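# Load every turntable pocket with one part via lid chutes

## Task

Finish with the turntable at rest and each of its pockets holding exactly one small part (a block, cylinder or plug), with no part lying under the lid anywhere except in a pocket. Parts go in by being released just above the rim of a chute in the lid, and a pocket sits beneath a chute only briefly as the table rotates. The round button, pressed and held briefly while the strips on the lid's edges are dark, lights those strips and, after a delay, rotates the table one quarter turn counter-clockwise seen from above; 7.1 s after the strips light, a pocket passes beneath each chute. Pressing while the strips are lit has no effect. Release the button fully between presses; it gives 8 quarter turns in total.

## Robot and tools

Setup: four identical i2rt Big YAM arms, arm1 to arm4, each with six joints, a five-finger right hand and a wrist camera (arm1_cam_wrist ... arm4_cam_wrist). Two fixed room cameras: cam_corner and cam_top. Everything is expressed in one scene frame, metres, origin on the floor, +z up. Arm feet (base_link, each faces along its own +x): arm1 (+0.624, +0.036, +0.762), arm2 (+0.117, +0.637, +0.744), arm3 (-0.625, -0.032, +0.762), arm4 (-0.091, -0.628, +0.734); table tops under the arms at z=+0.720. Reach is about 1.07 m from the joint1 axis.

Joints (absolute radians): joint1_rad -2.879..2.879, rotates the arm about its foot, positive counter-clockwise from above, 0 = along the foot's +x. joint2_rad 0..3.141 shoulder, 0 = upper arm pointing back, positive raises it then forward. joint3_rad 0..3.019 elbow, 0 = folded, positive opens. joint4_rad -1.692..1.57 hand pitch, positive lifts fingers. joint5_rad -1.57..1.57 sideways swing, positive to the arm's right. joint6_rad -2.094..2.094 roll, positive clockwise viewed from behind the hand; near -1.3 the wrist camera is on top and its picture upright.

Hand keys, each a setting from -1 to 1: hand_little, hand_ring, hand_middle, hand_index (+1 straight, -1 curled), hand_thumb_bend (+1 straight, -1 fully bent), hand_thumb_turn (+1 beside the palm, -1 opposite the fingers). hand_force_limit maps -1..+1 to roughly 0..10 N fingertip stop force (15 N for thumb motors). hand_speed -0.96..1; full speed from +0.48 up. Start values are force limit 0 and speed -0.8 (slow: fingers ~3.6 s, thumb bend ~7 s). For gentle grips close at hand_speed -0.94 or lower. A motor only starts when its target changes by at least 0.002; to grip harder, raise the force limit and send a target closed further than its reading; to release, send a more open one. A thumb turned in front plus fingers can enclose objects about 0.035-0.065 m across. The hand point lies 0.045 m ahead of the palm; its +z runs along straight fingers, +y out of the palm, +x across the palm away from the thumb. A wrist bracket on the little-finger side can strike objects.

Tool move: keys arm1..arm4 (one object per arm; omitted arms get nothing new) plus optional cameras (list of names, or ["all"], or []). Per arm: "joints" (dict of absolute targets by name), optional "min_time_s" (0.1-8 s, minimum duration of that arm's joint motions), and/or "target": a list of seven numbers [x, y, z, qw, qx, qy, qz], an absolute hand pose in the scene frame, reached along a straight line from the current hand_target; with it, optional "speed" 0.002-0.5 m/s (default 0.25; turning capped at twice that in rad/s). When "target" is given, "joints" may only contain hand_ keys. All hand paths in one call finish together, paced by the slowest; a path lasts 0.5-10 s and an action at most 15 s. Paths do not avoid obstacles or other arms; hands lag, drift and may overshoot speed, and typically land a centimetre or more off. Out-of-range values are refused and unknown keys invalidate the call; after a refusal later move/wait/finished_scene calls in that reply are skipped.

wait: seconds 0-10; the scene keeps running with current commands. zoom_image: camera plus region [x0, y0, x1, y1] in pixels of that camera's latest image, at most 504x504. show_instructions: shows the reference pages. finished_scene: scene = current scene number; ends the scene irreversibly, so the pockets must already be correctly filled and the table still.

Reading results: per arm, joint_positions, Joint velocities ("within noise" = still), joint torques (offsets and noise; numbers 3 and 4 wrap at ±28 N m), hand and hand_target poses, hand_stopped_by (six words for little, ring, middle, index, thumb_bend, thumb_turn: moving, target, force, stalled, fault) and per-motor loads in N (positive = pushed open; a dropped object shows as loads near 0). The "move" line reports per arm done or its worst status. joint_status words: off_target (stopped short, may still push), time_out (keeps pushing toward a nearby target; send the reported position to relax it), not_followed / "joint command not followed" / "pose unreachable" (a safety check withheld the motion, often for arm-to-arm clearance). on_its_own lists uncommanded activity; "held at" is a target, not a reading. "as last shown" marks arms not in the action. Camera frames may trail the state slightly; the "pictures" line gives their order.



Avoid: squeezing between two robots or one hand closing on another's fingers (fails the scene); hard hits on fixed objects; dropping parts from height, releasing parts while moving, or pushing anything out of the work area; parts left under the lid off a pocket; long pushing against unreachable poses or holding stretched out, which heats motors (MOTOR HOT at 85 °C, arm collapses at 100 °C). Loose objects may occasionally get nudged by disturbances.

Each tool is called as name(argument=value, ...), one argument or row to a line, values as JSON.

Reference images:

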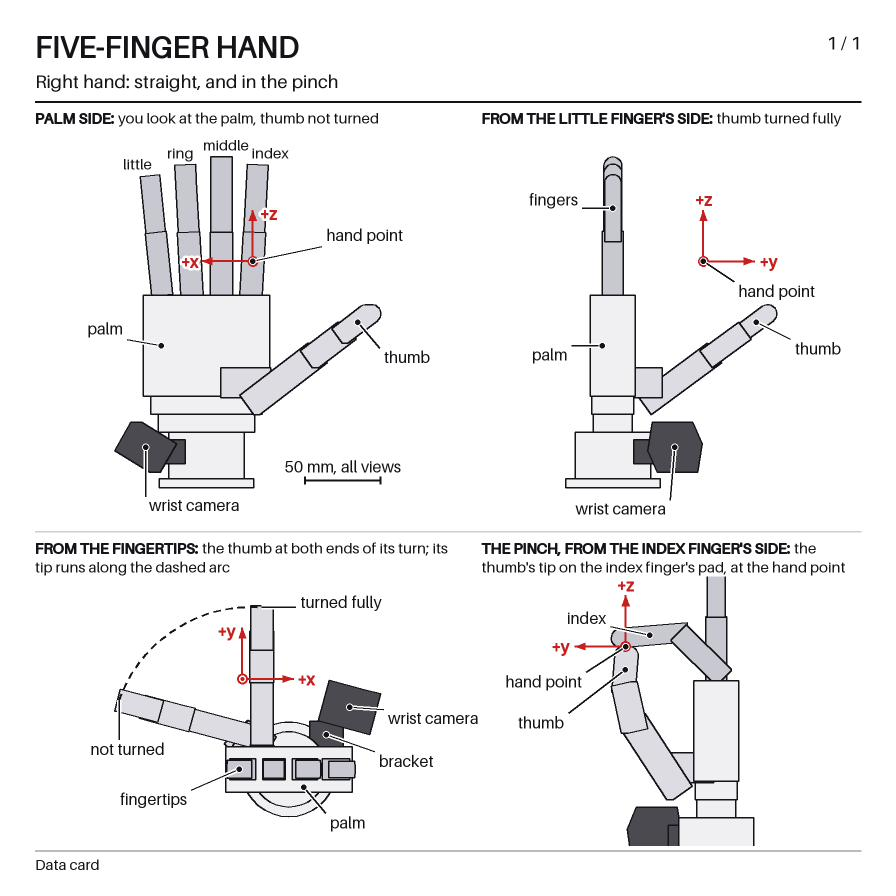

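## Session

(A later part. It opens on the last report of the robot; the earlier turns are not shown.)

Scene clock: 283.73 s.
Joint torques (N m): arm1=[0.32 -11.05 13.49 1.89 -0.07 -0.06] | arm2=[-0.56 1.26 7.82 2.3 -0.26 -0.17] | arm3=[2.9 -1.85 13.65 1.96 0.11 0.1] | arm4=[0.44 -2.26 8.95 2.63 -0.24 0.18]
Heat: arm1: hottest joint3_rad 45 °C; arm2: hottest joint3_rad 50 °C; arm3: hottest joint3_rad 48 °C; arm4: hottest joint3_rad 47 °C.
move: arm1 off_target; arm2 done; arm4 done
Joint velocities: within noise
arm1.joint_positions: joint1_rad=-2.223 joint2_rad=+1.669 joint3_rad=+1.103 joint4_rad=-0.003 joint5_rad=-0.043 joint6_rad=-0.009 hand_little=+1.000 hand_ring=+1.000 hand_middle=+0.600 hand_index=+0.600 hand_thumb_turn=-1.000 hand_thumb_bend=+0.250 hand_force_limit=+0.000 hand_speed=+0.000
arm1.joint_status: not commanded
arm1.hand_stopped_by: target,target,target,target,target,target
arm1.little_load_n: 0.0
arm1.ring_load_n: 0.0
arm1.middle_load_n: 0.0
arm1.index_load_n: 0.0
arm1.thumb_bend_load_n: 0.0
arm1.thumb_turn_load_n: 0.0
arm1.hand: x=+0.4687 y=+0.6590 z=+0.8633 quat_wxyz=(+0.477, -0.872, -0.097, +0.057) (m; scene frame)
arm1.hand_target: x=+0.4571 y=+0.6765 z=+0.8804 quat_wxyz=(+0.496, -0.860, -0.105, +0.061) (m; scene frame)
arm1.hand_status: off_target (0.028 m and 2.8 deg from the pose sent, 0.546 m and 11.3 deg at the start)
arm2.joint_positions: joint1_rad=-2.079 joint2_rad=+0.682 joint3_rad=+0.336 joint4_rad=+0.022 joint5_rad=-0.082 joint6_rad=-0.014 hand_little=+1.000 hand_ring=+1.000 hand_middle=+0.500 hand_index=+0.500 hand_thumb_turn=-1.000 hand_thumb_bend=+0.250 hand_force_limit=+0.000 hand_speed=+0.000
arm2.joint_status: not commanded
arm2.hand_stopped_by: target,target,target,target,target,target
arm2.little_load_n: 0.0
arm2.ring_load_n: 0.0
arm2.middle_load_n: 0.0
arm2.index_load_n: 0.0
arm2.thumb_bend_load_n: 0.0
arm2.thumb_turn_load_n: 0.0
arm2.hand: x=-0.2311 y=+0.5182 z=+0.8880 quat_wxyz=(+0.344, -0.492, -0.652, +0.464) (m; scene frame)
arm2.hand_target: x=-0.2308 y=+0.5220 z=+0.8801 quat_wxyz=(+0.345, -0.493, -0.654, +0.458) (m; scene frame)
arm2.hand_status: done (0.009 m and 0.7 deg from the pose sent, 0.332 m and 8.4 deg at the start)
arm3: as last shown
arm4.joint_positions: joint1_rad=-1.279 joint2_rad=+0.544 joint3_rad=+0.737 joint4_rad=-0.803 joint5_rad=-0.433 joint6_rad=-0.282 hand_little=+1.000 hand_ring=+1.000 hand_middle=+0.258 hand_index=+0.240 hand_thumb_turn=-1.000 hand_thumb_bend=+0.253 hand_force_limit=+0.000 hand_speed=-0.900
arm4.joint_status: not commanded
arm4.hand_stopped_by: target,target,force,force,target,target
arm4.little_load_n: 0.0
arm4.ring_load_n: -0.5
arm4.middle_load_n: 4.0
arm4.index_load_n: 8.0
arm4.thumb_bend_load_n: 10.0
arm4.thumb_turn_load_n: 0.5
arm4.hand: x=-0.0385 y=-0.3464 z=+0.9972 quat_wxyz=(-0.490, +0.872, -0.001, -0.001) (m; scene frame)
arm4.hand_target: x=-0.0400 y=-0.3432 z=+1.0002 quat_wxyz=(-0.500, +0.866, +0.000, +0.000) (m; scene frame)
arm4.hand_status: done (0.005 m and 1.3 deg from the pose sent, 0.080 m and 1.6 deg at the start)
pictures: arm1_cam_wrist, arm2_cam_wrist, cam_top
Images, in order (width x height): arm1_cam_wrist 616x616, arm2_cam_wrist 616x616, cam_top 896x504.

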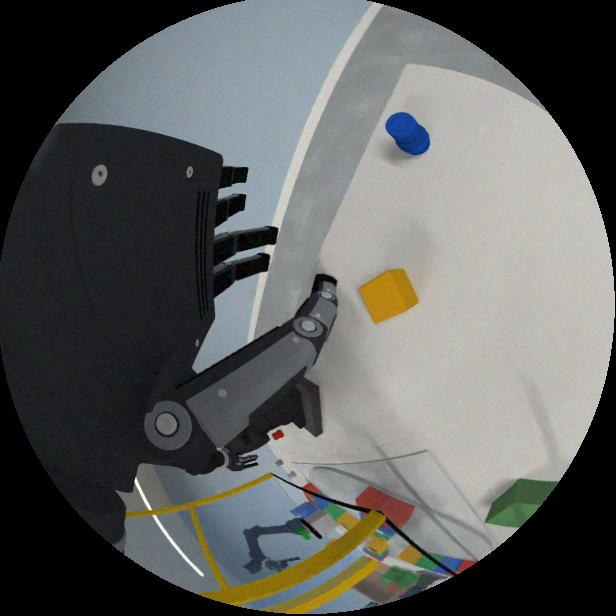

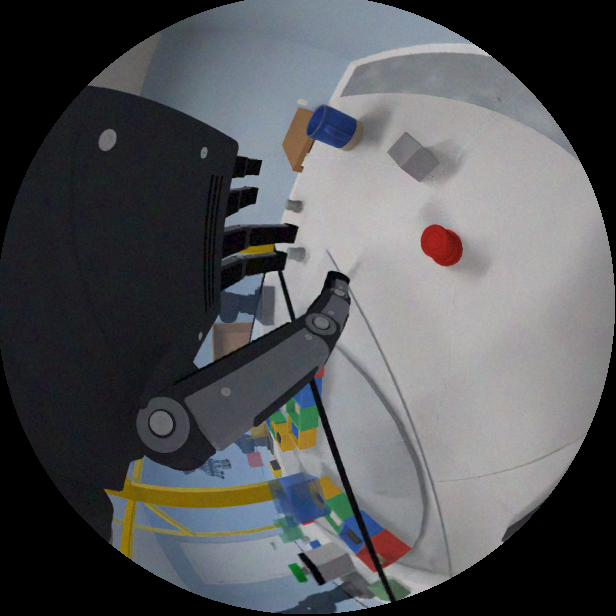

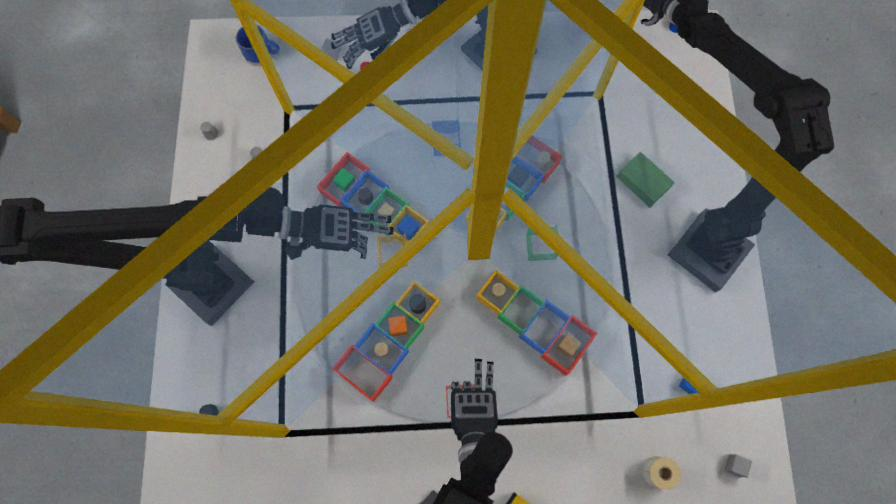

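move(
  arm1={"target": [0.443, 0.632, 0.815, 0.4935, -0.8547, 0.1392, -0.0804], "speed": 0.2},
  arm2={"target": [-0.220, 0.578, 0.82, 0.3452, -0.4930, -0.6542, 0.4581], "speed": 0.15},
  cameras=["arm1_cam_wrist", "arm2_cam_wrist", "cam_top"],
)

Scene clock: 291.53 s.
Joint torques (N m): arm1=[0.09 -10.64 8.75 1.02 0.38 0.07] | arm2=[-0.73 0.97 6.89 2.29 -0.33 -0.2] | arm3=[3.08 -1.67 13.61 1.98 0.1 0.11] | arm4=[0.44 -2.26 8.95 2.63 -0.24 0.18]
Heat: arm1: hottest joint3_rad 45 °C; arm2: hottest joint3_rad 49 °C; arm3: hottest joint3_rad 48 °C; arm4: hottest joint3_rad 47 °C.
move: arm1 off_target; arm2 done
Joint velocities: within noise
arm1.joint_positions: joint1_rad=-2.012 joint2_rad=+1.704 joint3_rad=+1.016 joint4_rad=+0.048 joint5_rad=+0.606 joint6_rad=+0.417 hand_little=+1.000 hand_ring=+1.000 hand_middle=+0.600 hand_index=+0.600 hand_thumb_turn=-1.000 hand_thumb_bend=+0.250 hand_force_limit=+0.000 hand_speed=+0.000
arm1.joint_status: not commanded
arm1.hand_stopped_by: target,target,target,target,target,target
arm1.little_load_n: -0.5
arm1.ring_load_n: -0.5
arm1.middle_load_n: 0.0
arm1.index_load_n: 0.0
arm1.thumb_bend_load_n: 0.0
arm1.thumb_turn_load_n: 0.0
arm1.hand: x=+0.4477 y=+0.6349 z=+0.8250 quat_wxyz=(+0.501, -0.850, +0.142, -0.079) (m; scene frame)
arm1.hand_target: x=+0.4431 y=+0.6318 z=+0.8151 quat_wxyz=(+0.494, -0.855, +0.139, -0.080) (m; scene frame)
arm1.hand_status: off_target (0.011 m and 1.0 deg from the pose sent, 0.061 m and 31.5 deg at the start)
arm2.joint_positions: joint1_rad=-2.362 joint2_rad=+0.790 joint3_rad=+0.192 joint4_rad=+0.252 joint5_rad=-0.349 joint6_rad=-0.109 hand_little=+1.000 hand_ring=+1.000 hand_middle=+0.500 hand_index=+0.500 hand_thumb_turn=-1.000 hand_thumb_bend=+0.250 hand_force_limit=+0.000 hand_speed=+0.000
arm2.joint_status: not commanded
arm2.hand_stopped_by: target,target,target,target,target,target
arm2.little_load_n: 0.0
arm2.ring_load_n: 0.0
arm2.middle_load_n: 0.0
arm2.index_load_n: 0.0
arm2.thumb_bend_load_n: 0.0
arm2.thumb_turn_load_n: 0.0
arm2.hand: x=-0.2223 y=+0.5744 z=+0.8271 quat_wxyz=(+0.344, -0.492, -0.652, +0.463) (m; scene frame)
arm2.hand_target: x=-0.2198 y=+0.5780 z=+0.8200 quat_wxyz=(+0.345, -0.493, -0.654, +0.458) (m; scene frame)
arm2.hand_status: done (0.008 m and 0.7 deg from the pose sent, 0.091 m and 0.7 deg at the start)
arm3, arm4: as last shown
arm4.ring_load_n: 0.0
arm4.index_load_n: 7.5
arm4.thumb_turn_load_n: 1.0
pictures: arm1_cam_wrist, arm2_cam_wrist, cam_top
Images, in order (width x height): arm1_cam_wrist 616x616, arm2_cam_wrist 616x616, cam_top 896x504.

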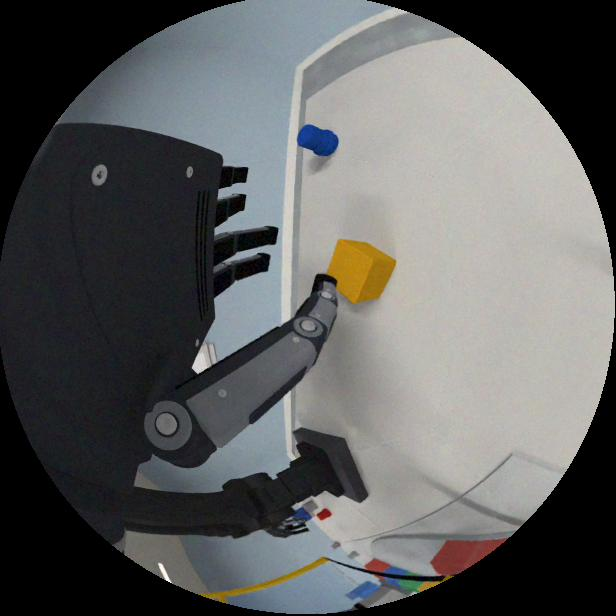

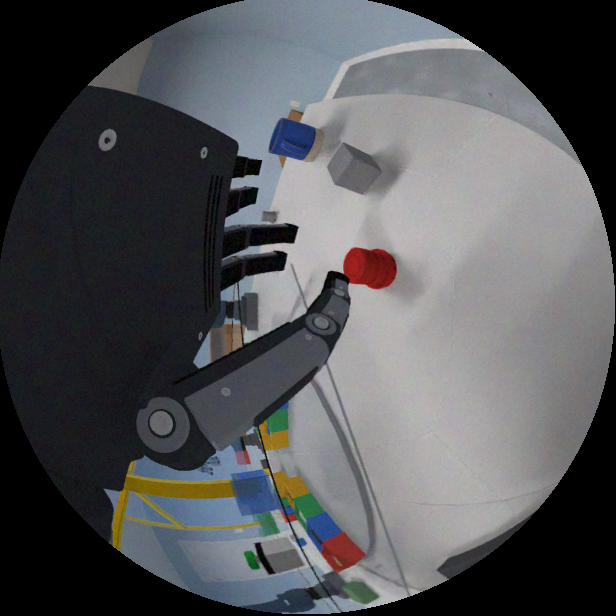

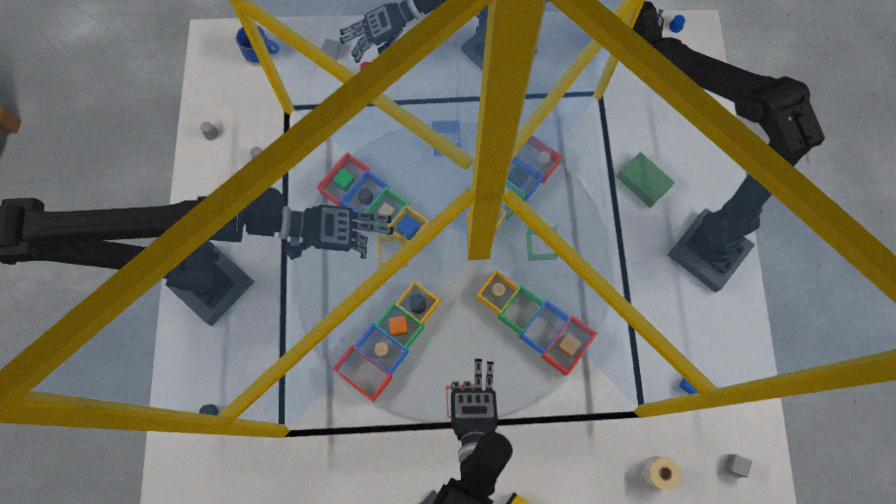

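move(
  arm1={"target": [0.440, 0.622, 0.775, 0.4935, -0.8547, 0.1392, -0.0804], "speed": 0.12},
  arm2={"target": [-0.228, 0.574, 0.775, 0.3452, -0.4930, -0.6542, 0.4581], "speed": 0.12},
  cameras=["arm1_cam_wrist", "arm2_cam_wrist"],
)

zoom_image(
  camera="arm1_cam_wrist",
  region=[200, 180, 400, 380],
)

zoom_image(
  camera="arm2_cam_wrist",
  region=[200, 180, 400, 380],
)

Scene clock: 293.83 s.
Joint torques (N m): arm1=[0.32 -10.75 7.82 1.72 0.39 0.09] | arm2=[1.32 -0.5 4.93 2.29 -0.23 -0.12] | arm3=[3.43 -1.67 13.64 1.99 0.11 0.11] | arm4=[0.44 -2.26 8.95 2.63 -0.24 0.18]
Heat: arm1: hottest joint3_rad 45 °C; arm2: hottest joint3_rad 49 °C; arm3: hottest joint3_rad 48 °C; arm4: hottest joint3_rad 47 °C.
move: arm1 done; arm2 done
Joint velocities: within noise
arm1.joint_positions: joint1_rad=-2.000 joint2_rad=+1.769 joint3_rad=+0.966 joint4_rad=+0.133 joint5_rad=+0.618 joint6_rad=+0.429 hand_little=+1.000 hand_ring=+1.000 hand_middle=+0.600 hand_index=+0.600 hand_thumb_turn=-1.000 hand_thumb_bend=+0.250 hand_force_limit=+0.000 hand_speed=+0.000
arm1.joint_status: not commanded
arm1.hand_stopped_by: target,target,target,target,target,target
arm1.little_load_n: 0.0
arm1.ring_load_n: 0.0
arm1.middle_load_n: 0.0
arm1.index_load_n: 0.0
arm1.thumb_bend_load_n: 0.0
arm1.thumb_turn_load_n: 0.0
arm1.hand: x=+0.4476 y=+0.6227 z=+0.7796 quat_wxyz=(+0.492, -0.855, +0.140, -0.085) (m; scene frame)
arm1.hand_target: x=+0.4402 y=+0.6218 z=+0.7750 quat_wxyz=(+0.493, -0.855, +0.139, -0.081) (m; scene frame)
arm1.hand_status: done (0.009 m and 0.6 deg from the pose sent, 0.052 m and 1.0 deg at the start)
arm2.joint_positions: joint1_rad=-2.356 joint2_rad=+1.092 joint3_rad=+0.138 joint4_rad=+0.613 joint5_rad=-0.327 joint6_rad=-0.109 hand_little=+1.000 hand_ring=+1.000 hand_middle=+0.500 hand_index=+0.500 hand_thumb_turn=-1.000 hand_thumb_bend=+0.250 hand_force_limit=+0.000 hand_speed=+0.000
arm2.joint_status: not commanded
arm2.hand_stopped_by: target,target,target,target,target,target
arm2.little_load_n: -0.5
arm2.ring_load_n: 0.0
arm2.middle_load_n: 0.0
arm2.index_load_n: 0.0
arm2.thumb_bend_load_n: 0.5
arm2.thumb_turn_load_n: 0.0
arm2.hand: x=-0.2326 y=+0.5774 z=+0.7812 quat_wxyz=(+0.350, -0.494, -0.649, +0.459) (m; scene frame)
arm2.hand_target: x=-0.2278 y=+0.5741 z=+0.7751 quat_wxyz=(+0.345, -0.493, -0.654, +0.458) (m; scene frame)
arm2.hand_status: done (0.008 m and 0.8 deg from the pose sent, 0.053 m and 0.7 deg at the start)
arm3, arm4: as last shown
arm4.middle_load_n: 3.5
arm4.index_load_n: 8.0
arm4.thumb_turn_load_n: 0.5
pictures: arm1_cam_wrist, arm2_cam_wrist
Images, in order (width x height): arm1_cam_wrist 616x616, arm2_cam_wrist 616x616.

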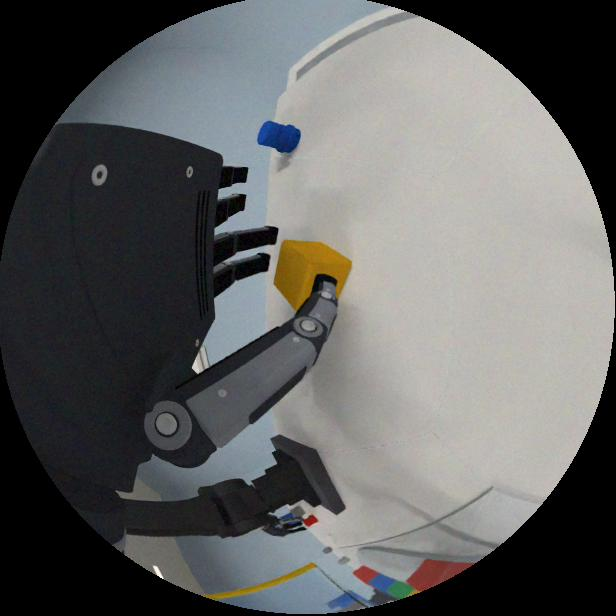

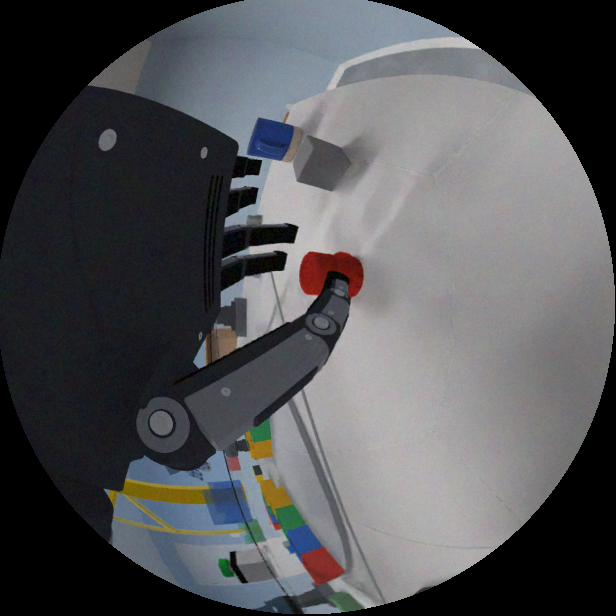

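Scaled by 2.520 from the camera's 616x616 image, which has a finer 880x880 frame.

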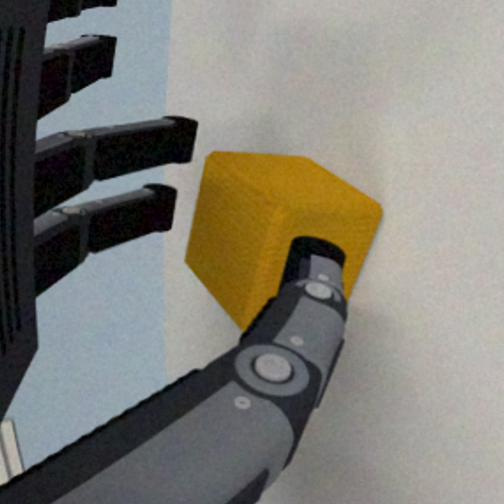

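Scaled by 2.520 from the camera's 616x616 image, which has a finer 880x880 frame.

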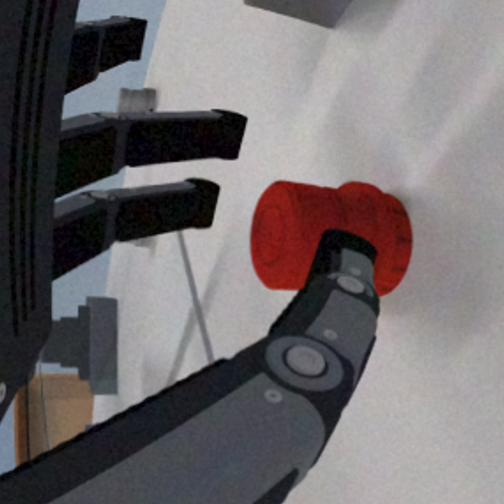

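move(
  arm1={"target": [0.436, 0.627, 0.744, 0.4935, -0.8547, 0.1392, -0.0804], "speed": 0.08, "joints": {"hand_speed": -0.9}},
  arm2={"target": [-0.231, 0.564, 0.738, 0.3452, -0.4930, -0.6542, 0.4581], "speed": 0.08, "joints": {"hand_speed": -0.9}},
  cameras=["arm1_cam_wrist", "arm2_cam_wrist"],
)

zoom_image(
  camera="arm1_cam_wrist",
  region=[200, 180, 400, 380],
)

zoom_image(
  camera="arm2_cam_wrist",
  region=[200, 180, 400, 380],
)

Scene clock: 296.47 s.
Joint torques (N m): arm1=[0.21 -11.16 7.64 1.68 0.39 0.08] | arm2=[1.2 -1.38 2.71 2.3 -0.11 0.05] | arm3=[3.14 -1.73 13.6 1.99 0.11 0.12] | arm4=[0.44 -2.26 8.94 2.65 -0.24 0.18]
Heat: arm1: hottest joint3_rad 45 °C; arm2: hottest joint3_rad 48 °C; arm3: hottest joint3_rad 48 °C; arm4: hottest joint3_rad 47 °C.
move: arm1 done; arm2 done
Joint velocities: within noise
arm1.joint_positions: joint1_rad=-1.997 joint2_rad=+1.845 joint3_rad=+0.966 joint4_rad=+0.205 joint5_rad=+0.621 joint6_rad=+0.432 hand_little=+1.000 hand_ring=+1.000 hand_middle=+0.600 hand_index=+0.600 hand_thumb_turn=-1.000 hand_thumb_bend=+0.250 hand_force_limit=+0.000 hand_speed=-0.900
arm1.joint_status: all done
arm1.hand_stopped_by: target,target,target,target,target,target
arm1.little_load_n: 0.0
arm1.ring_load_n: 0.0
arm1.middle_load_n: 0.0
arm1.index_load_n: 0.0
arm1.thumb_bend_load_n: 0.0
arm1.thumb_turn_load_n: 0.0
arm1.hand: x=+0.4447 y=+0.6264 z=+0.7482 quat_wxyz=(+0.491, -0.855, +0.141, -0.085) (m; scene frame)
arm1.hand_target: x=+0.4362 y=+0.6267 z=+0.7439 quat_wxyz=(+0.493, -0.855, +0.139, -0.081) (m; scene frame)
arm1.hand_status: done (0.010 m and 0.7 deg from the pose sent, 0.038 m and 0.5 deg at the start)
arm2.joint_positions: joint1_rad=-2.303 joint2_rad=+1.405 joint3_rad=+0.115 joint4_rad=+0.957 joint5_rad=-0.280 joint6_rad=-0.106 hand_little=+1.000 hand_ring=+1.000 hand_middle=+0.500 hand_index=+0.500 hand_thumb_turn=-1.000 hand_thumb_bend=+0.250 hand_force_limit=+0.000 hand_speed=-0.900
arm2.joint_status: all done
arm2.hand_stopped_by: target,target,target,target,target,target
arm2.little_load_n: -0.5
arm2.ring_load_n: 0.0
arm2.middle_load_n: 0.0
arm2.index_load_n: 0.0
arm2.thumb_bend_load_n: 0.0
arm2.thumb_turn_load_n: 0.0
arm2.hand: x=-0.2368 y=+0.5681 z=+0.7437 quat_wxyz=(+0.354, -0.488, -0.653, +0.458) (m; scene frame)
arm2.hand_target: x=-0.2309 y=+0.5642 z=+0.7382 quat_wxyz=(+0.345, -0.493, -0.654, +0.458) (m; scene frame)
arm2.hand_status: done (0.009 m and 1.2 deg from the pose sent, 0.045 m and 0.8 deg at the start)
arm3.joint_positions: joint1_rad=-0.780 joint2_rad=+0.771 joint3_rad=+0.707 joint4_rad=-0.328 joint5_rad=+0.065 joint6_rad=+0.019 hand_little=+0.000 hand_ring=+0.000 hand_middle=+0.900 hand_index=+0.900 hand_thumb_turn=-1.000 hand_thumb_bend=+0.600 hand_force_limit=+0.000 hand_speed=+1.000
arm3.joint_status: not commanded
arm3.hand_stopped_by: target,target,target,target,target,target
arm3.little_load_n: 0.0
arm3.ring_load_n: 0.0
arm3.middle_load_n: 0.0
arm3.index_load_n: 0.0
arm3.thumb_bend_load_n: 0.0
arm3.thumb_turn_load_n: 0.0
arm3.hand: x=-0.2251 y=+0.0136 z=+1.0267 quat_wxyz=(-0.391, +0.586, -0.584, +0.402) (m; scene frame)
arm3.hand_target: x=-0.2207 y=+0.0197 z=+1.0499 quat_wxyz=(-0.406, +0.579, -0.579, +0.406) (m; scene frame)
arm3.hand_status: not commanded
arm4: as last shown
arm4.middle_load_n: 4.0
arm4.index_load_n: 8.5
arm4.thumb_turn_load_n: 1.0
pictures: arm1_cam_wrist, arm2_cam_wrist
Images, in order (width x height): arm1_cam_wrist 616x616, arm2_cam_wrist 616x616.

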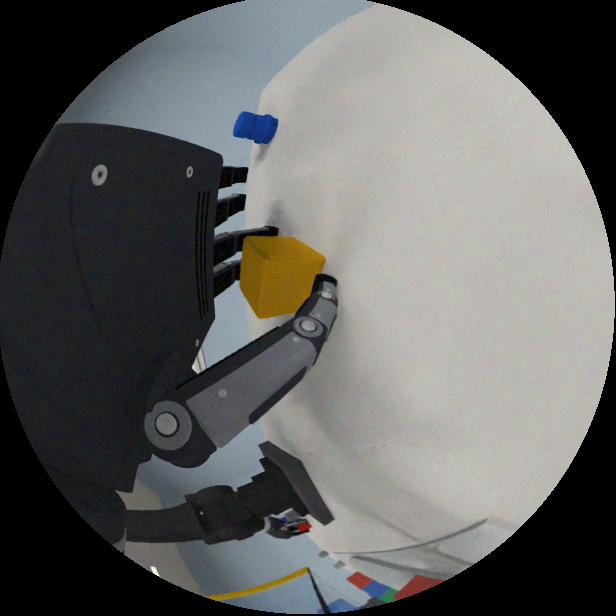

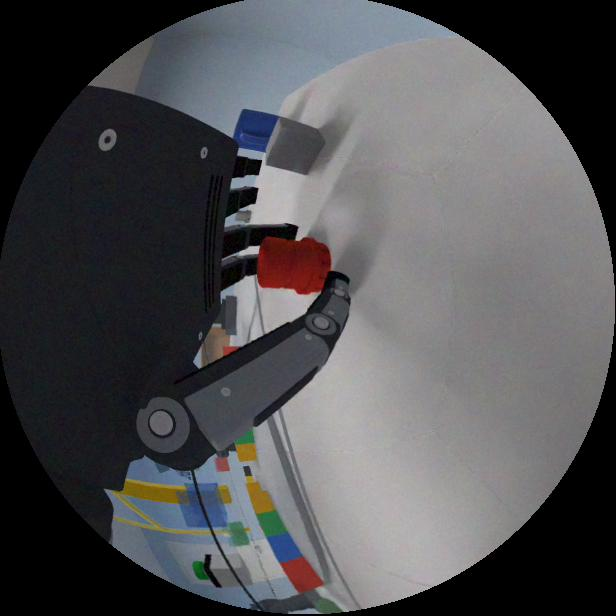

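Scaled by 2.520 from the camera's 616x616 image, which has a finer 880x880 frame.

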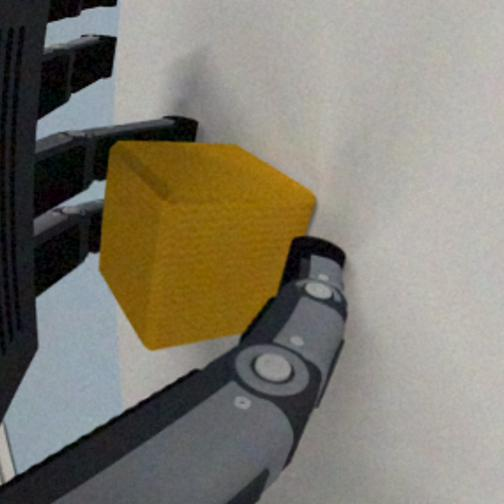

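Scaled by 2.520 from the camera's 616x616 image, which has a finer 880x880 frame.

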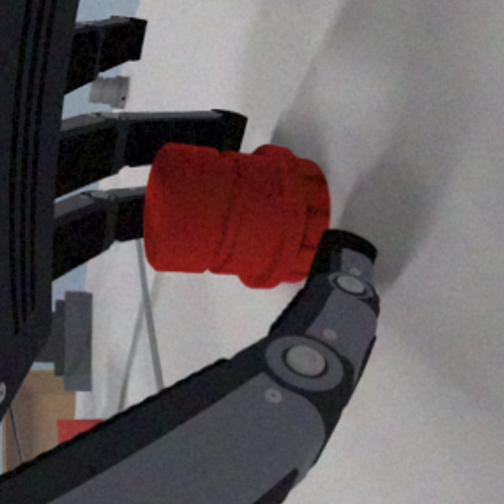

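move(
  arm1={"target": [0.427, 0.636, 0.748, 0.4935, -0.8547, 0.1392, -0.0804], "speed": 0.05},
  arm2={"target": [-0.234, 0.558, 0.741, 0.3452, -0.4930, -0.6542, 0.4581], "speed": 0.05},
  cameras=["arm1_cam_wrist", "arm2_cam_wrist"],
)

zoom_image(
  camera="arm1_cam_wrist",
  region=[200, 180, 400, 380],
)

zoom_image(
  camera="arm2_cam_wrist",
  region=[200, 180, 400, 380],
)

Scene clock: 299.00 s.
Joint torques (N m): arm1=[0.44 -10.87 10.51 1.01 0.33 0.07] | arm2=[1.67 -2.61 3.37 1.37 -0.29 0.13] | arm3=[3.25 -1.38 13.65 2.02 0.11 0.11] | arm4=[0.44 -2.26 8.94 2.63 -0.24 0.18]
Heat: arm1: hottest joint3_rad 45 °C; arm2: hottest joint3_rad 47 °C; arm3: hottest joint3_rad 48 °C; arm4: hottest joint3_rad 47 °C.
move: arm1 off_target; arm2 done
Joint velocities: within noise
arm1.joint_positions: joint1_rad=-1.989 joint2_rad=+1.851 joint3_rad=+0.971 joint4_rad=+0.197 joint5_rad=+0.630 joint6_rad=+0.439 hand_little=+1.000 hand_ring=+1.000 hand_middle=+0.600 hand_index=+0.600 hand_thumb_turn=-1.000 hand_thumb_bend=+0.250 hand_force_limit=+0.000 hand_speed=-0.900
arm1.joint_status: not commanded
arm1.hand_stopped_by: target,target,target,target,target,target
arm1.little_load_n: 0.0
arm1.ring_load_n: 0.0
arm1.middle_load_n: 0.0
arm1.index_load_n: 0.5
arm1.thumb_bend_load_n: 0.0
arm1.thumb_turn_load_n: 0.0
arm1.hand: x=+0.4412 y=+0.6252 z=+0.7455 quat_wxyz=(+0.489, -0.856, +0.140, -0.088) (m; scene frame)
arm1.hand_target: x=+0.4272 y=+0.6353 z=+0.7483 quat_wxyz=(+0.494, -0.855, +0.139, -0.080) (m; scene frame)
arm1.hand_status: off_target (0.018 m and 1.0 deg from the pose sent, 0.020 m and 0.6 deg at the start)
arm2.joint_positions: joint1_rad=-2.279 joint2_rad=+1.404 joint3_rad=+0.115 joint4_rad=+0.957 joint5_rad=-0.247 joint6_rad=-0.102 hand_little=+1.000 hand_ring=+1.000 hand_middle=+0.500 hand_index=+0.500 hand_thumb_turn=-1.000 hand_thumb_bend=+0.250 hand_force_limit=+0.000 hand_speed=-0.900
arm2.joint_status: not commanded
arm2.hand_stopped_by: target,target,target,target,target,target
arm2.little_load_n: 0.0
arm2.ring_load_n: 0.0
arm2.middle_load_n: 0.0
arm2.index_load_n: 0.0
arm2.thumb_bend_load_n: -0.5
arm2.thumb_turn_load_n: -1.0
arm2.hand: x=-0.2374 y=+0.5652 z=+0.7432 quat_wxyz=(+0.358, -0.490, -0.653, +0.454) (m; scene frame)
arm2.hand_target: x=-0.2338 y=+0.5581 z=+0.7410 quat_wxyz=(+0.345, -0.493, -0.654, +0.458) (m; scene frame)
arm2.hand_status: done (0.008 m and 1.6 deg from the pose sent, 0.011 m and 1.2 deg at the start)
arm3, arm4: as last shown
arm4.index_load_n: 8.0
pictures: arm1_cam_wrist, arm2_cam_wrist
Images, in order (width x height): arm1_cam_wrist 616x616, arm2_cam_wrist 616x616.

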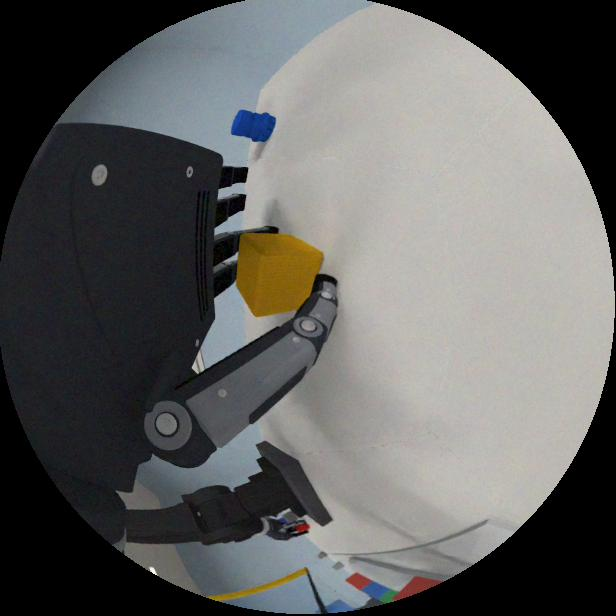

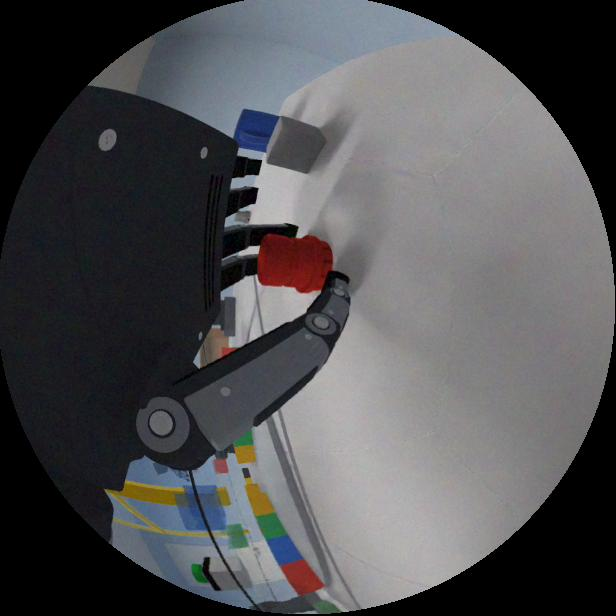

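Scaled by 2.520 from the camera's 616x616 image, which has a finer 880x880 frame.

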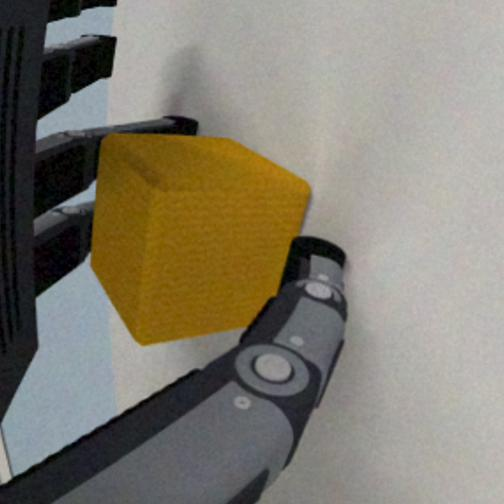

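Scaled by 2.520 from the camera's 616x616 image, which has a finer 880x880 frame.

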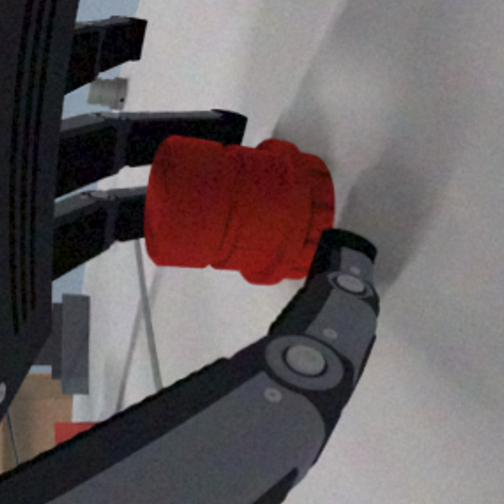

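move(
  arm1={"target": [0.420, 0.638, 0.763, 0.4935, -0.8547, 0.1392, -0.0804], "speed": 0.05},
  arm2={"target": [-0.232, 0.549, 0.743, 0.3452, -0.4930, -0.6542, 0.4581], "speed": 0.05},
  cameras=["arm1_cam_wrist", "arm2_cam_wrist"],
)

zoom_image(
  camera="arm1_cam_wrist",
  region=[200, 180, 400, 380],
)

zoom_image(
  camera="arm2_cam_wrist",
  region=[200, 180, 400, 380],
)

Scene clock: 300.47 s.
Joint torques (N m): arm1=[0.5 -12.81 10.69 0.92 0.39 0.08] | arm2=[1.14 -3.31 3.22 1.44 -0.11 0.05] | arm3=[3.19 -1.67 13.65 2.03 0.1 0.12] | arm4=[0.44 -2.26 8.94 2.63 -0.24 0.18]
Heat: arm1: hottest joint3_rad 45 °C; arm2: hottest joint3_rad 47 °C; arm3: hottest joint3_rad 48 °C; arm4: hottest joint3_rad 47 °C.
move: arm1 off_target; arm2 done
Joint velocities: within noise
arm1.joint_positions: joint1_rad=-1.977 joint2_rad=+1.851 joint3_rad=+0.994 joint4_rad=+0.147 joint5_rad=+0.636 joint6_rad=+0.447 hand_little=+1.000 hand_ring=+1.000 hand_middle=+0.600 hand_index=+0.600 hand_thumb_turn=-1.000 hand_thumb_bend=+0.250 hand_force_limit=+0.000 hand_speed=-0.900
arm1.joint_status: not commanded
arm1.hand_stopped_by: target,target,target,target,target,target
arm1.little_load_n: 0.0
arm1.ring_load_n: 0.0
arm1.middle_load_n: 0.0
arm1.index_load_n: 0.0
arm1.thumb_bend_load_n: 0.0
arm1.thumb_turn_load_n: 0.0
arm1.hand: x=+0.4348 y=+0.6247 z=+0.7468 quat_wxyz=(+0.481, -0.861, +0.136, -0.092) (m; scene frame)
arm1.hand_target: x=+0.4202 y=+0.6372 z=+0.7634 quat_wxyz=(+0.494, -0.855, +0.139, -0.080) (m; scene frame)
arm1.hand_status: off_target (0.026 m and 2.1 deg from the pose sent, 0.030 m and 1.0 deg at the start)
arm2.joint_positions: joint1_rad=-2.230 joint2_rad=+1.394 joint3_rad=+0.115 joint4_rad=+0.946 joint5_rad=-0.209 joint6_rad=-0.081 hand_little=+1.000 hand_ring=+1.000 hand_middle=+0.500 hand_index=+0.500 hand_thumb_turn=-1.000 hand_thumb_bend=+0.250 hand_force_limit=+0.000 hand_speed=-0.900
arm2.joint_status: not commanded
arm2.hand_stopped_by: target,target,target,target,target,target
arm2.little_load_n: 0.0
arm2.ring_load_n: 0.0
arm2.middle_load_n: 0.0
arm2.index_load_n: 0.0
arm2.thumb_bend_load_n: 0.0
arm2.thumb_turn_load_n: 0.0
arm2.hand: x=-0.2357 y=+0.5535 z=+0.7436 quat_wxyz=(+0.353, -0.490, -0.654, +0.456) (m; scene frame)
arm2.hand_target: x=-0.2319 y=+0.5491 z=+0.7429 quat_wxyz=(+0.345, -0.493, -0.654, +0.458) (m; scene frame)
arm2.hand_status: done (0.006 m and 0.9 deg from the pose sent, 0.017 m and 1.6 deg at the start)
arm3, arm4: as last shown
arm4.thumb_turn_load_n: 0.5
pictures: arm1_cam_wrist, arm2_cam_wrist
Images, in order (width x height): arm1_cam_wrist 616x616, arm2_cam_wrist 616x616.

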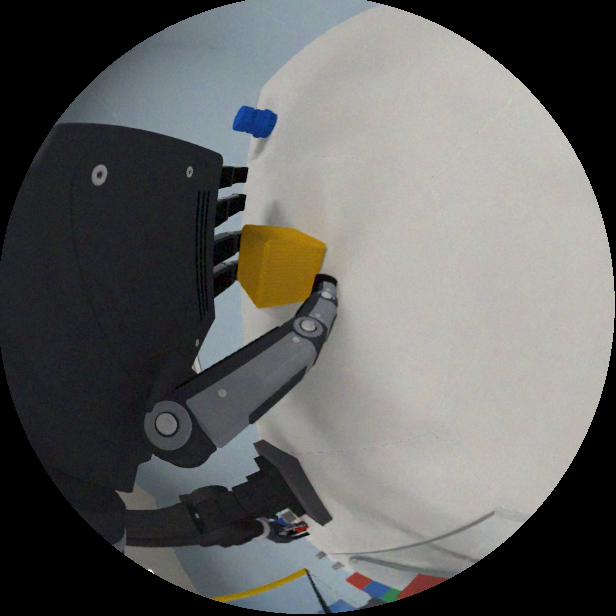

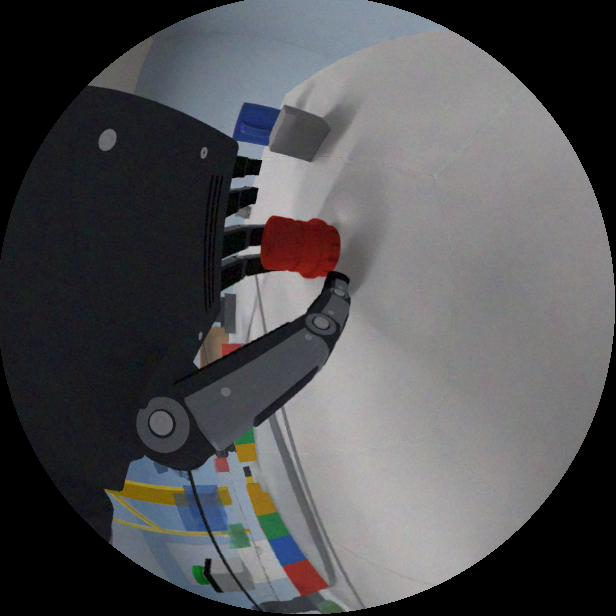

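Scaled by 2.520 from the camera's 616x616 image, which has a finer 880x880 frame.

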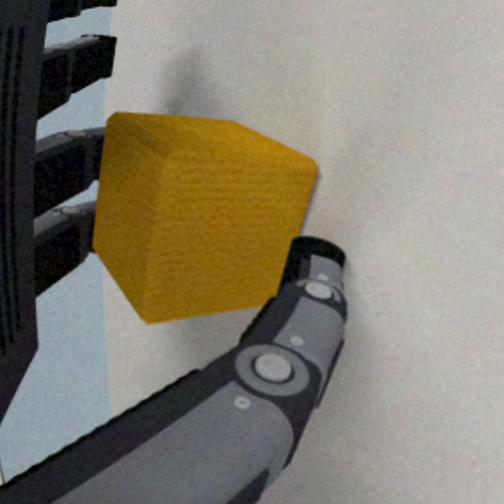

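Scaled by 2.520 from the camera's 616x616 image, which has a finer 880x880 frame.

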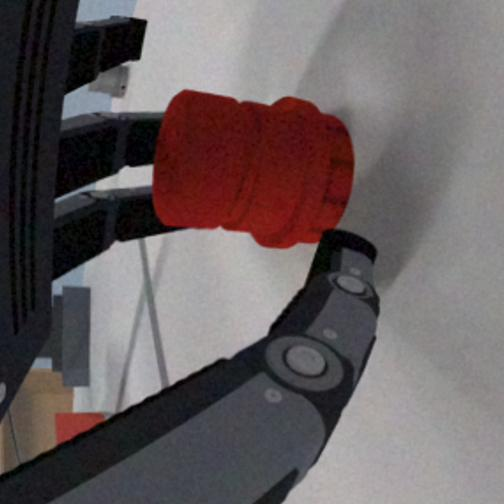

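move(
  arm1={"joints": {"hand_index": -0.3, "hand_middle": -0.3, "hand_force_limit": 0, "hand_speed": -0.9}},
  arm2={"joints": {"hand_index": -0.3, "hand_middle": -0.3, "hand_force_limit": 0, "hand_speed": -0.9}},
  cameras=["arm1_cam_wrist", "arm2_cam_wrist"],
)

Scene clock: 304.13 s.
Joint torques (N m): arm1=[0.38 -12.51 9.78 0.92 0.23 0.06] | arm2=[0.91 -2.78 3.17 1.46 -0.11 0.03] | arm3=[3.25 -1.61 13.68 2.02 0.1 0.1] | arm4=[0.44 -2.26 8.96 2.63 -0.24 0.18]
Heat: arm1: hottest joint3_rad 45 °C; arm2: hottest joint3_rad 46 °C; arm3: hottest joint3_rad 49 °C; arm4: hottest joint3_rad 47 °C.
move: arm1 off_target; arm2 off_target
Joint velocities: arm1=[within noise] | arm2=[within noise] | arm3=[within noise] | arm4=[-0.005 0.005 -0.007 -0.017 0.154 0.037]
arm1.joint_positions: joint1_rad=-1.977 joint2_rad=+1.846 joint3_rad=+1.004 joint4_rad=+0.147 joint5_rad=+0.641 joint6_rad=+0.449 hand_little=+1.000 hand_ring=+1.000 hand_middle=+0.259 hand_index=+0.258 hand_thumb_turn=-1.000 hand_thumb_bend=+0.252 hand_force_limit=+0.000 hand_speed=-0.900
arm1.joint_status: hand_middle off_target (ended at +0.259, target -0.300); hand_index off_target (ended at +0.258, target -0.300); the others done
arm1.hand_stopped_by: target,target,force,force,target,target
arm1.little_load_n: 0.0
arm1.ring_load_n: -0.5
arm1.middle_load_n: 7.0
arm1.index_load_n: 6.0
arm1.thumb_bend_load_n: 10.0
arm1.thumb_turn_load_n: 0.5
arm1.hand: x=+0.4332 y=+0.6302 z=+0.7546 quat_wxyz=(+0.488, -0.857, +0.140, -0.090) (m; scene frame)
arm1.hand_target: x=+0.4202 y=+0.6372 z=+0.7634 quat_wxyz=(+0.494, -0.855, +0.139, -0.080) (m; scene frame)
arm1.hand_status: not commanded
arm2.joint_positions: joint1_rad=-2.228 joint2_rad=+1.387 joint3_rad=+0.115 joint4_rad=+0.946 joint5_rad=-0.209 joint6_rad=-0.077 hand_little=+1.000 hand_ring=+1.000 hand_middle=+0.195 hand_index=-0.300 hand_thumb_turn=-1.000 hand_thumb_bend=+0.251 hand_force_limit=+0.000 hand_speed=-0.900
arm2.joint_status: hand_middle off_target (ended at +0.195, target -0.300); the others done
arm2.hand_stopped_by: target,target,force,target,target,target
arm2.little_load_n: 0.0
arm2.ring_load_n: 0.0
arm2.middle_load_n: 3.5
arm2.index_load_n: 0.0
arm2.thumb_bend_load_n: 2.0
arm2.thumb_turn_load_n: 0.5
arm2.hand: x=-0.2365 y=+0.5527 z=+0.7460 quat_wxyz=(+0.354, -0.489, -0.652, +0.459) (m; scene frame)
arm2.hand_target: x=-0.2320 y=+0.5492 z=+0.7429 quat_wxyz=(+0.345, -0.493, -0.654, +0.458) (m; scene frame)
arm2.hand_status: not commanded
arm3, arm4: as last shown
arm4.index_load_n: 8.5
pictures: arm1_cam_wrist, arm2_cam_wrist
Images, in order (width x height): arm1_cam_wrist 616x616, arm2_cam_wrist 616x616.

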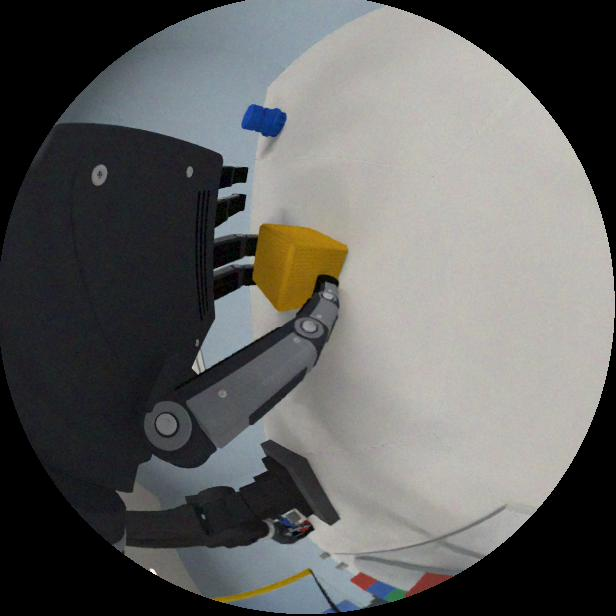

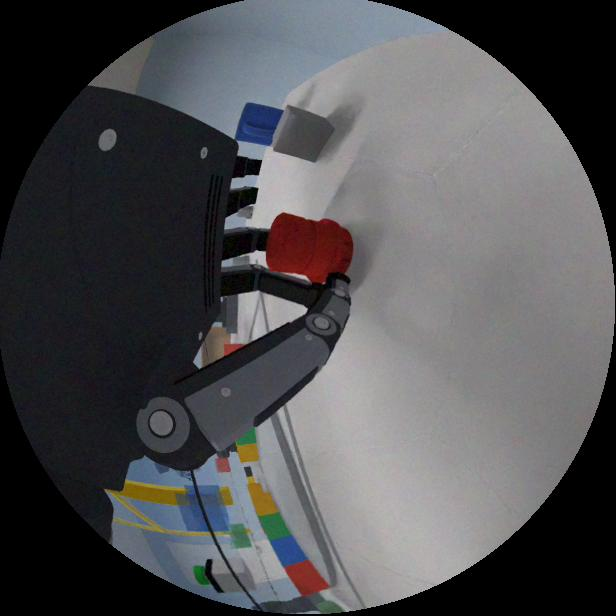

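move(
  arm2={"joints": {"hand_index": 0.5, "hand_middle": 0.5, "hand_speed": 0}},
  arm1={"target": [0.430, 0.63, 0.87, 0.4935, -0.8547, 0.1392, -0.0804], "speed": 0.12},
)

move(
  arm2={"target": [-0.234, 0.562, 0.741, 0.3452, -0.4930, -0.6542, 0.4581], "speed": 0.05, "joints": {"hand_speed": -0.9}},
  cameras=["arm1_cam_wrist", "arm2_cam_wrist"],
)

zoom_image(
  camera="arm2_cam_wrist",
  region=[200, 180, 400, 380],
)

Scene clock: 306.23 s.
Joint torques (N m): arm1=[-0.56 -11.58 12.97 0.94 0.3 -0.02] | arm2=[1.08 -2.84 3.19 1.51 -0.11 0.02] | arm3=[3.02 -1.79 13.64 2.07 0.11 0.1] | arm4=[0.44 -2.26 8.95 2.63 -0.24 0.18]
Heat: arm1: hottest joint3_rad 45 °C; arm2: hottest joint3_rad 45 °C; arm3: hottest joint3_rad 49 °C; arm4: hottest joint3_rad 47 °C.
move: arm1 off_target; arm2 done
Joint velocities: within noise
arm1.joint_positions: joint1_rad=-1.977 joint2_rad=+1.642 joint3_rad=+1.039 joint4_rad=-0.116 joint5_rad=+0.629 joint6_rad=+0.449 hand_little=+1.000 hand_ring=+1.000 hand_middle=+0.259 hand_index=+0.258 hand_thumb_turn=-1.000 hand_thumb_bend=+0.252 hand_force_limit=+0.000 hand_speed=-0.900
arm1.joint_status: not commanded
arm1.hand_stopped_by: target,target,force,force,target,target
arm1.little_load_n: 0.0
arm1.ring_load_n: 0.0
arm1.middle_load_n: 6.5
arm1.index_load_n: 5.5
arm1.thumb_bend_load_n: 10.5
arm1.thumb_turn_load_n: 0.5
arm1.hand: x=+0.4378 y=+0.6129 z=+0.8453 quat_wxyz=(+0.477, -0.864, +0.135, -0.091) (m; scene frame)
arm1.hand_target: x=+0.4304 y=+0.6288 z=+0.8704 quat_wxyz=(+0.494, -0.855, +0.139, -0.080) (m; scene frame)
arm1.hand_status: off_target (0.031 m and 2.5 deg from the pose sent, 0.115 m and 1.3 deg at the start)
arm2.joint_positions: joint1_rad=-2.228 joint2_rad=+1.387 joint3_rad=+0.115 joint4_rad=+0.944 joint5_rad=-0.209 joint6_rad=-0.077 hand_little=+1.000 hand_ring=+1.000 hand_middle=+0.500 hand_index=+0.500 hand_thumb_turn=-1.000 hand_thumb_bend=+0.250 hand_force_limit=+0.000 hand_speed=+0.000
arm2.joint_status: all done
arm2.hand_stopped_by: target,target,target,target,target,target
arm2.little_load_n: 0.0
arm2.ring_load_n: 0.0
arm2.middle_load_n: 0.0
arm2.index_load_n: 0.0
arm2.thumb_bend_load_n: 0.0
arm2.thumb_turn_load_n: 0.0
arm2.hand: x=-0.2362 y=+0.5526 z=+0.7455 quat_wxyz=(+0.353, -0.490, -0.653, +0.458) (m; scene frame)
arm2.hand_target: x=-0.2320 y=+0.5491 z=+0.7430 quat_wxyz=(+0.345, -0.493, -0.654, +0.458) (m; scene frame)
arm2.hand_status: not commanded
arm3, arm4: as last shown
arm4.index_load_n: 8.0
pictures: none

Scene clock: 307.23 s.
Joint torques (N m): arm1=[-0.62 -11.81 13.05 1.02 0.29 -0.01] | arm2=[-0.56 -1.61 3.52 1.72 -0.3 -0.18] | arm3=[3.08 -1.73 13.63 1.98 0.12 0.11] | arm4=[0.44 -2.26 8.95 2.63 -0.24 0.18]
Heat: arm1: hottest joint3_rad 45 °C; arm2: hottest joint3_rad 45 °C; arm3: hottest joint3_rad 49 °C; arm4: hottest joint3_rad 46 °C.
move: arm2 done
Joint velocities: within noise
arm1, arm3: as last shown
arm1.middle_load_n: 7.0
arm2.joint_positions: joint1_rad=-2.272 joint2_rad=+1.387 joint3_rad=+0.115 joint4_rad=+0.944 joint5_rad=-0.265 joint6_rad=-0.077 hand_little=+1.000 hand_ring=+1.000 hand_middle=+0.500 hand_index=+0.500 hand_thumb_turn=-1.000 hand_thumb_bend=+0.250 hand_force_limit=+0.000 hand_speed=-0.900
arm2.joint_status: all done
arm2.hand_stopped_by: target,target,target,target,target,target
arm2.little_load_n: 0.0
arm2.ring_load_n: 0.0
arm2.middle_load_n: 0.0
arm2.index_load_n: 0.0
arm2.thumb_bend_load_n: 0.0
arm2.thumb_turn_load_n: 0.0
arm2.hand: x=-0.2357 y=+0.5579 z=+0.7469 quat_wxyz=(+0.346, -0.490, -0.651, +0.465) (m; scene frame)
arm2.hand_target: x=-0.2338 y=+0.5618 z=+0.7412 quat_wxyz=(+0.345, -0.493, -0.654, +0.458) (m; scene frame)
arm2.hand_status: done (0.007 m and 1.0 deg from the pose sent, 0.011 m and 1.0 deg at the start)
arm4.joint_positions: joint1_rad=-1.279 joint2_rad=+0.544 joint3_rad=+0.737 joint4_rad=-0.803 joint5_rad=-0.433 joint6_rad=-0.282 hand_little=+1.000 hand_ring=+1.000 hand_middle=+0.258 hand_index=+0.240 hand_thumb_turn=-1.000 hand_thumb_bend=+0.253 hand_force_limit=+0.000 hand_speed=-0.900
arm4.joint_status: not commanded
arm4.hand_stopped_by: target,target,force,force,target,target
arm4.little_load_n: 0.0
arm4.ring_load_n: 0.0
arm4.middle_load_n: 4.0
arm4.index_load_n: 8.0
arm4.thumb_bend_load_n: 10.0
arm4.thumb_turn_load_n: 1.0
arm4.hand: x=-0.0385 y=-0.3464 z=+0.9972 quat_wxyz=(-0.490, +0.872, -0.001, -0.001) (m; scene frame)
arm4.hand_target: x=-0.0400 y=-0.3432 z=+1.0002 quat_wxyz=(-0.500, +0.866, +0.000, +0.000) (m; scene frame)
arm4.hand_status: not commanded
pictures: arm1_cam_wrist, arm2_cam_wrist
Images, in order (width x height): arm1_cam_wrist 616x616, arm2_cam_wrist 616x616.

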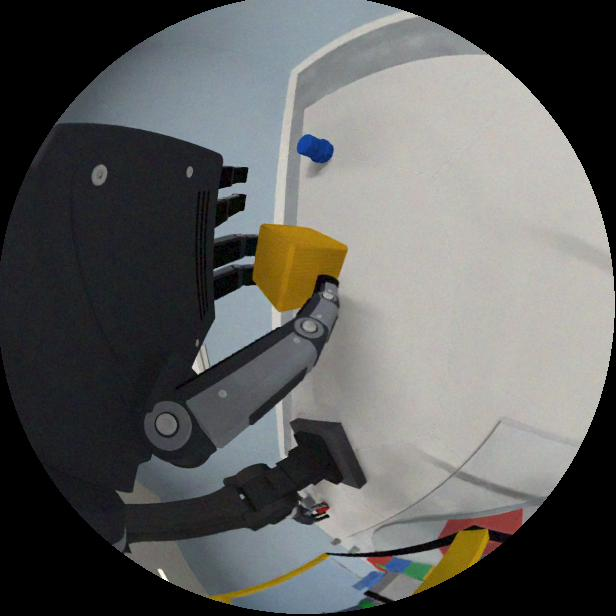

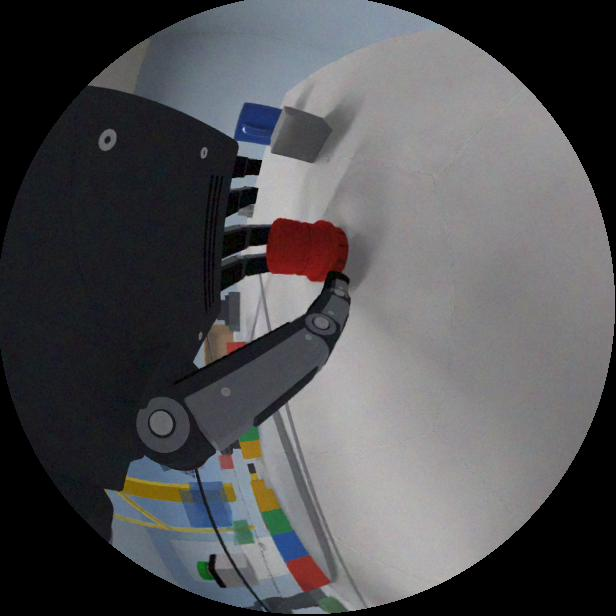

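Scaled by 2.520 from the camera's 616x616 image, which has a finer 880x880 frame.

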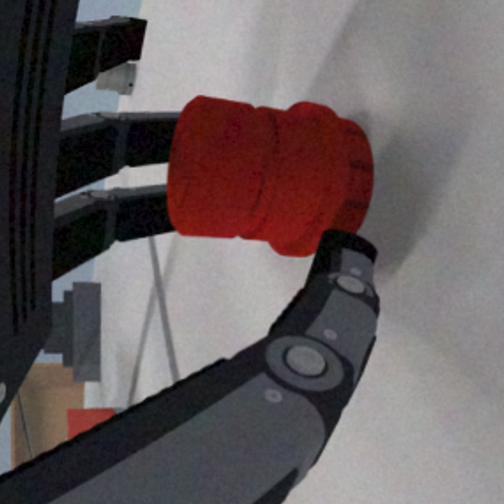

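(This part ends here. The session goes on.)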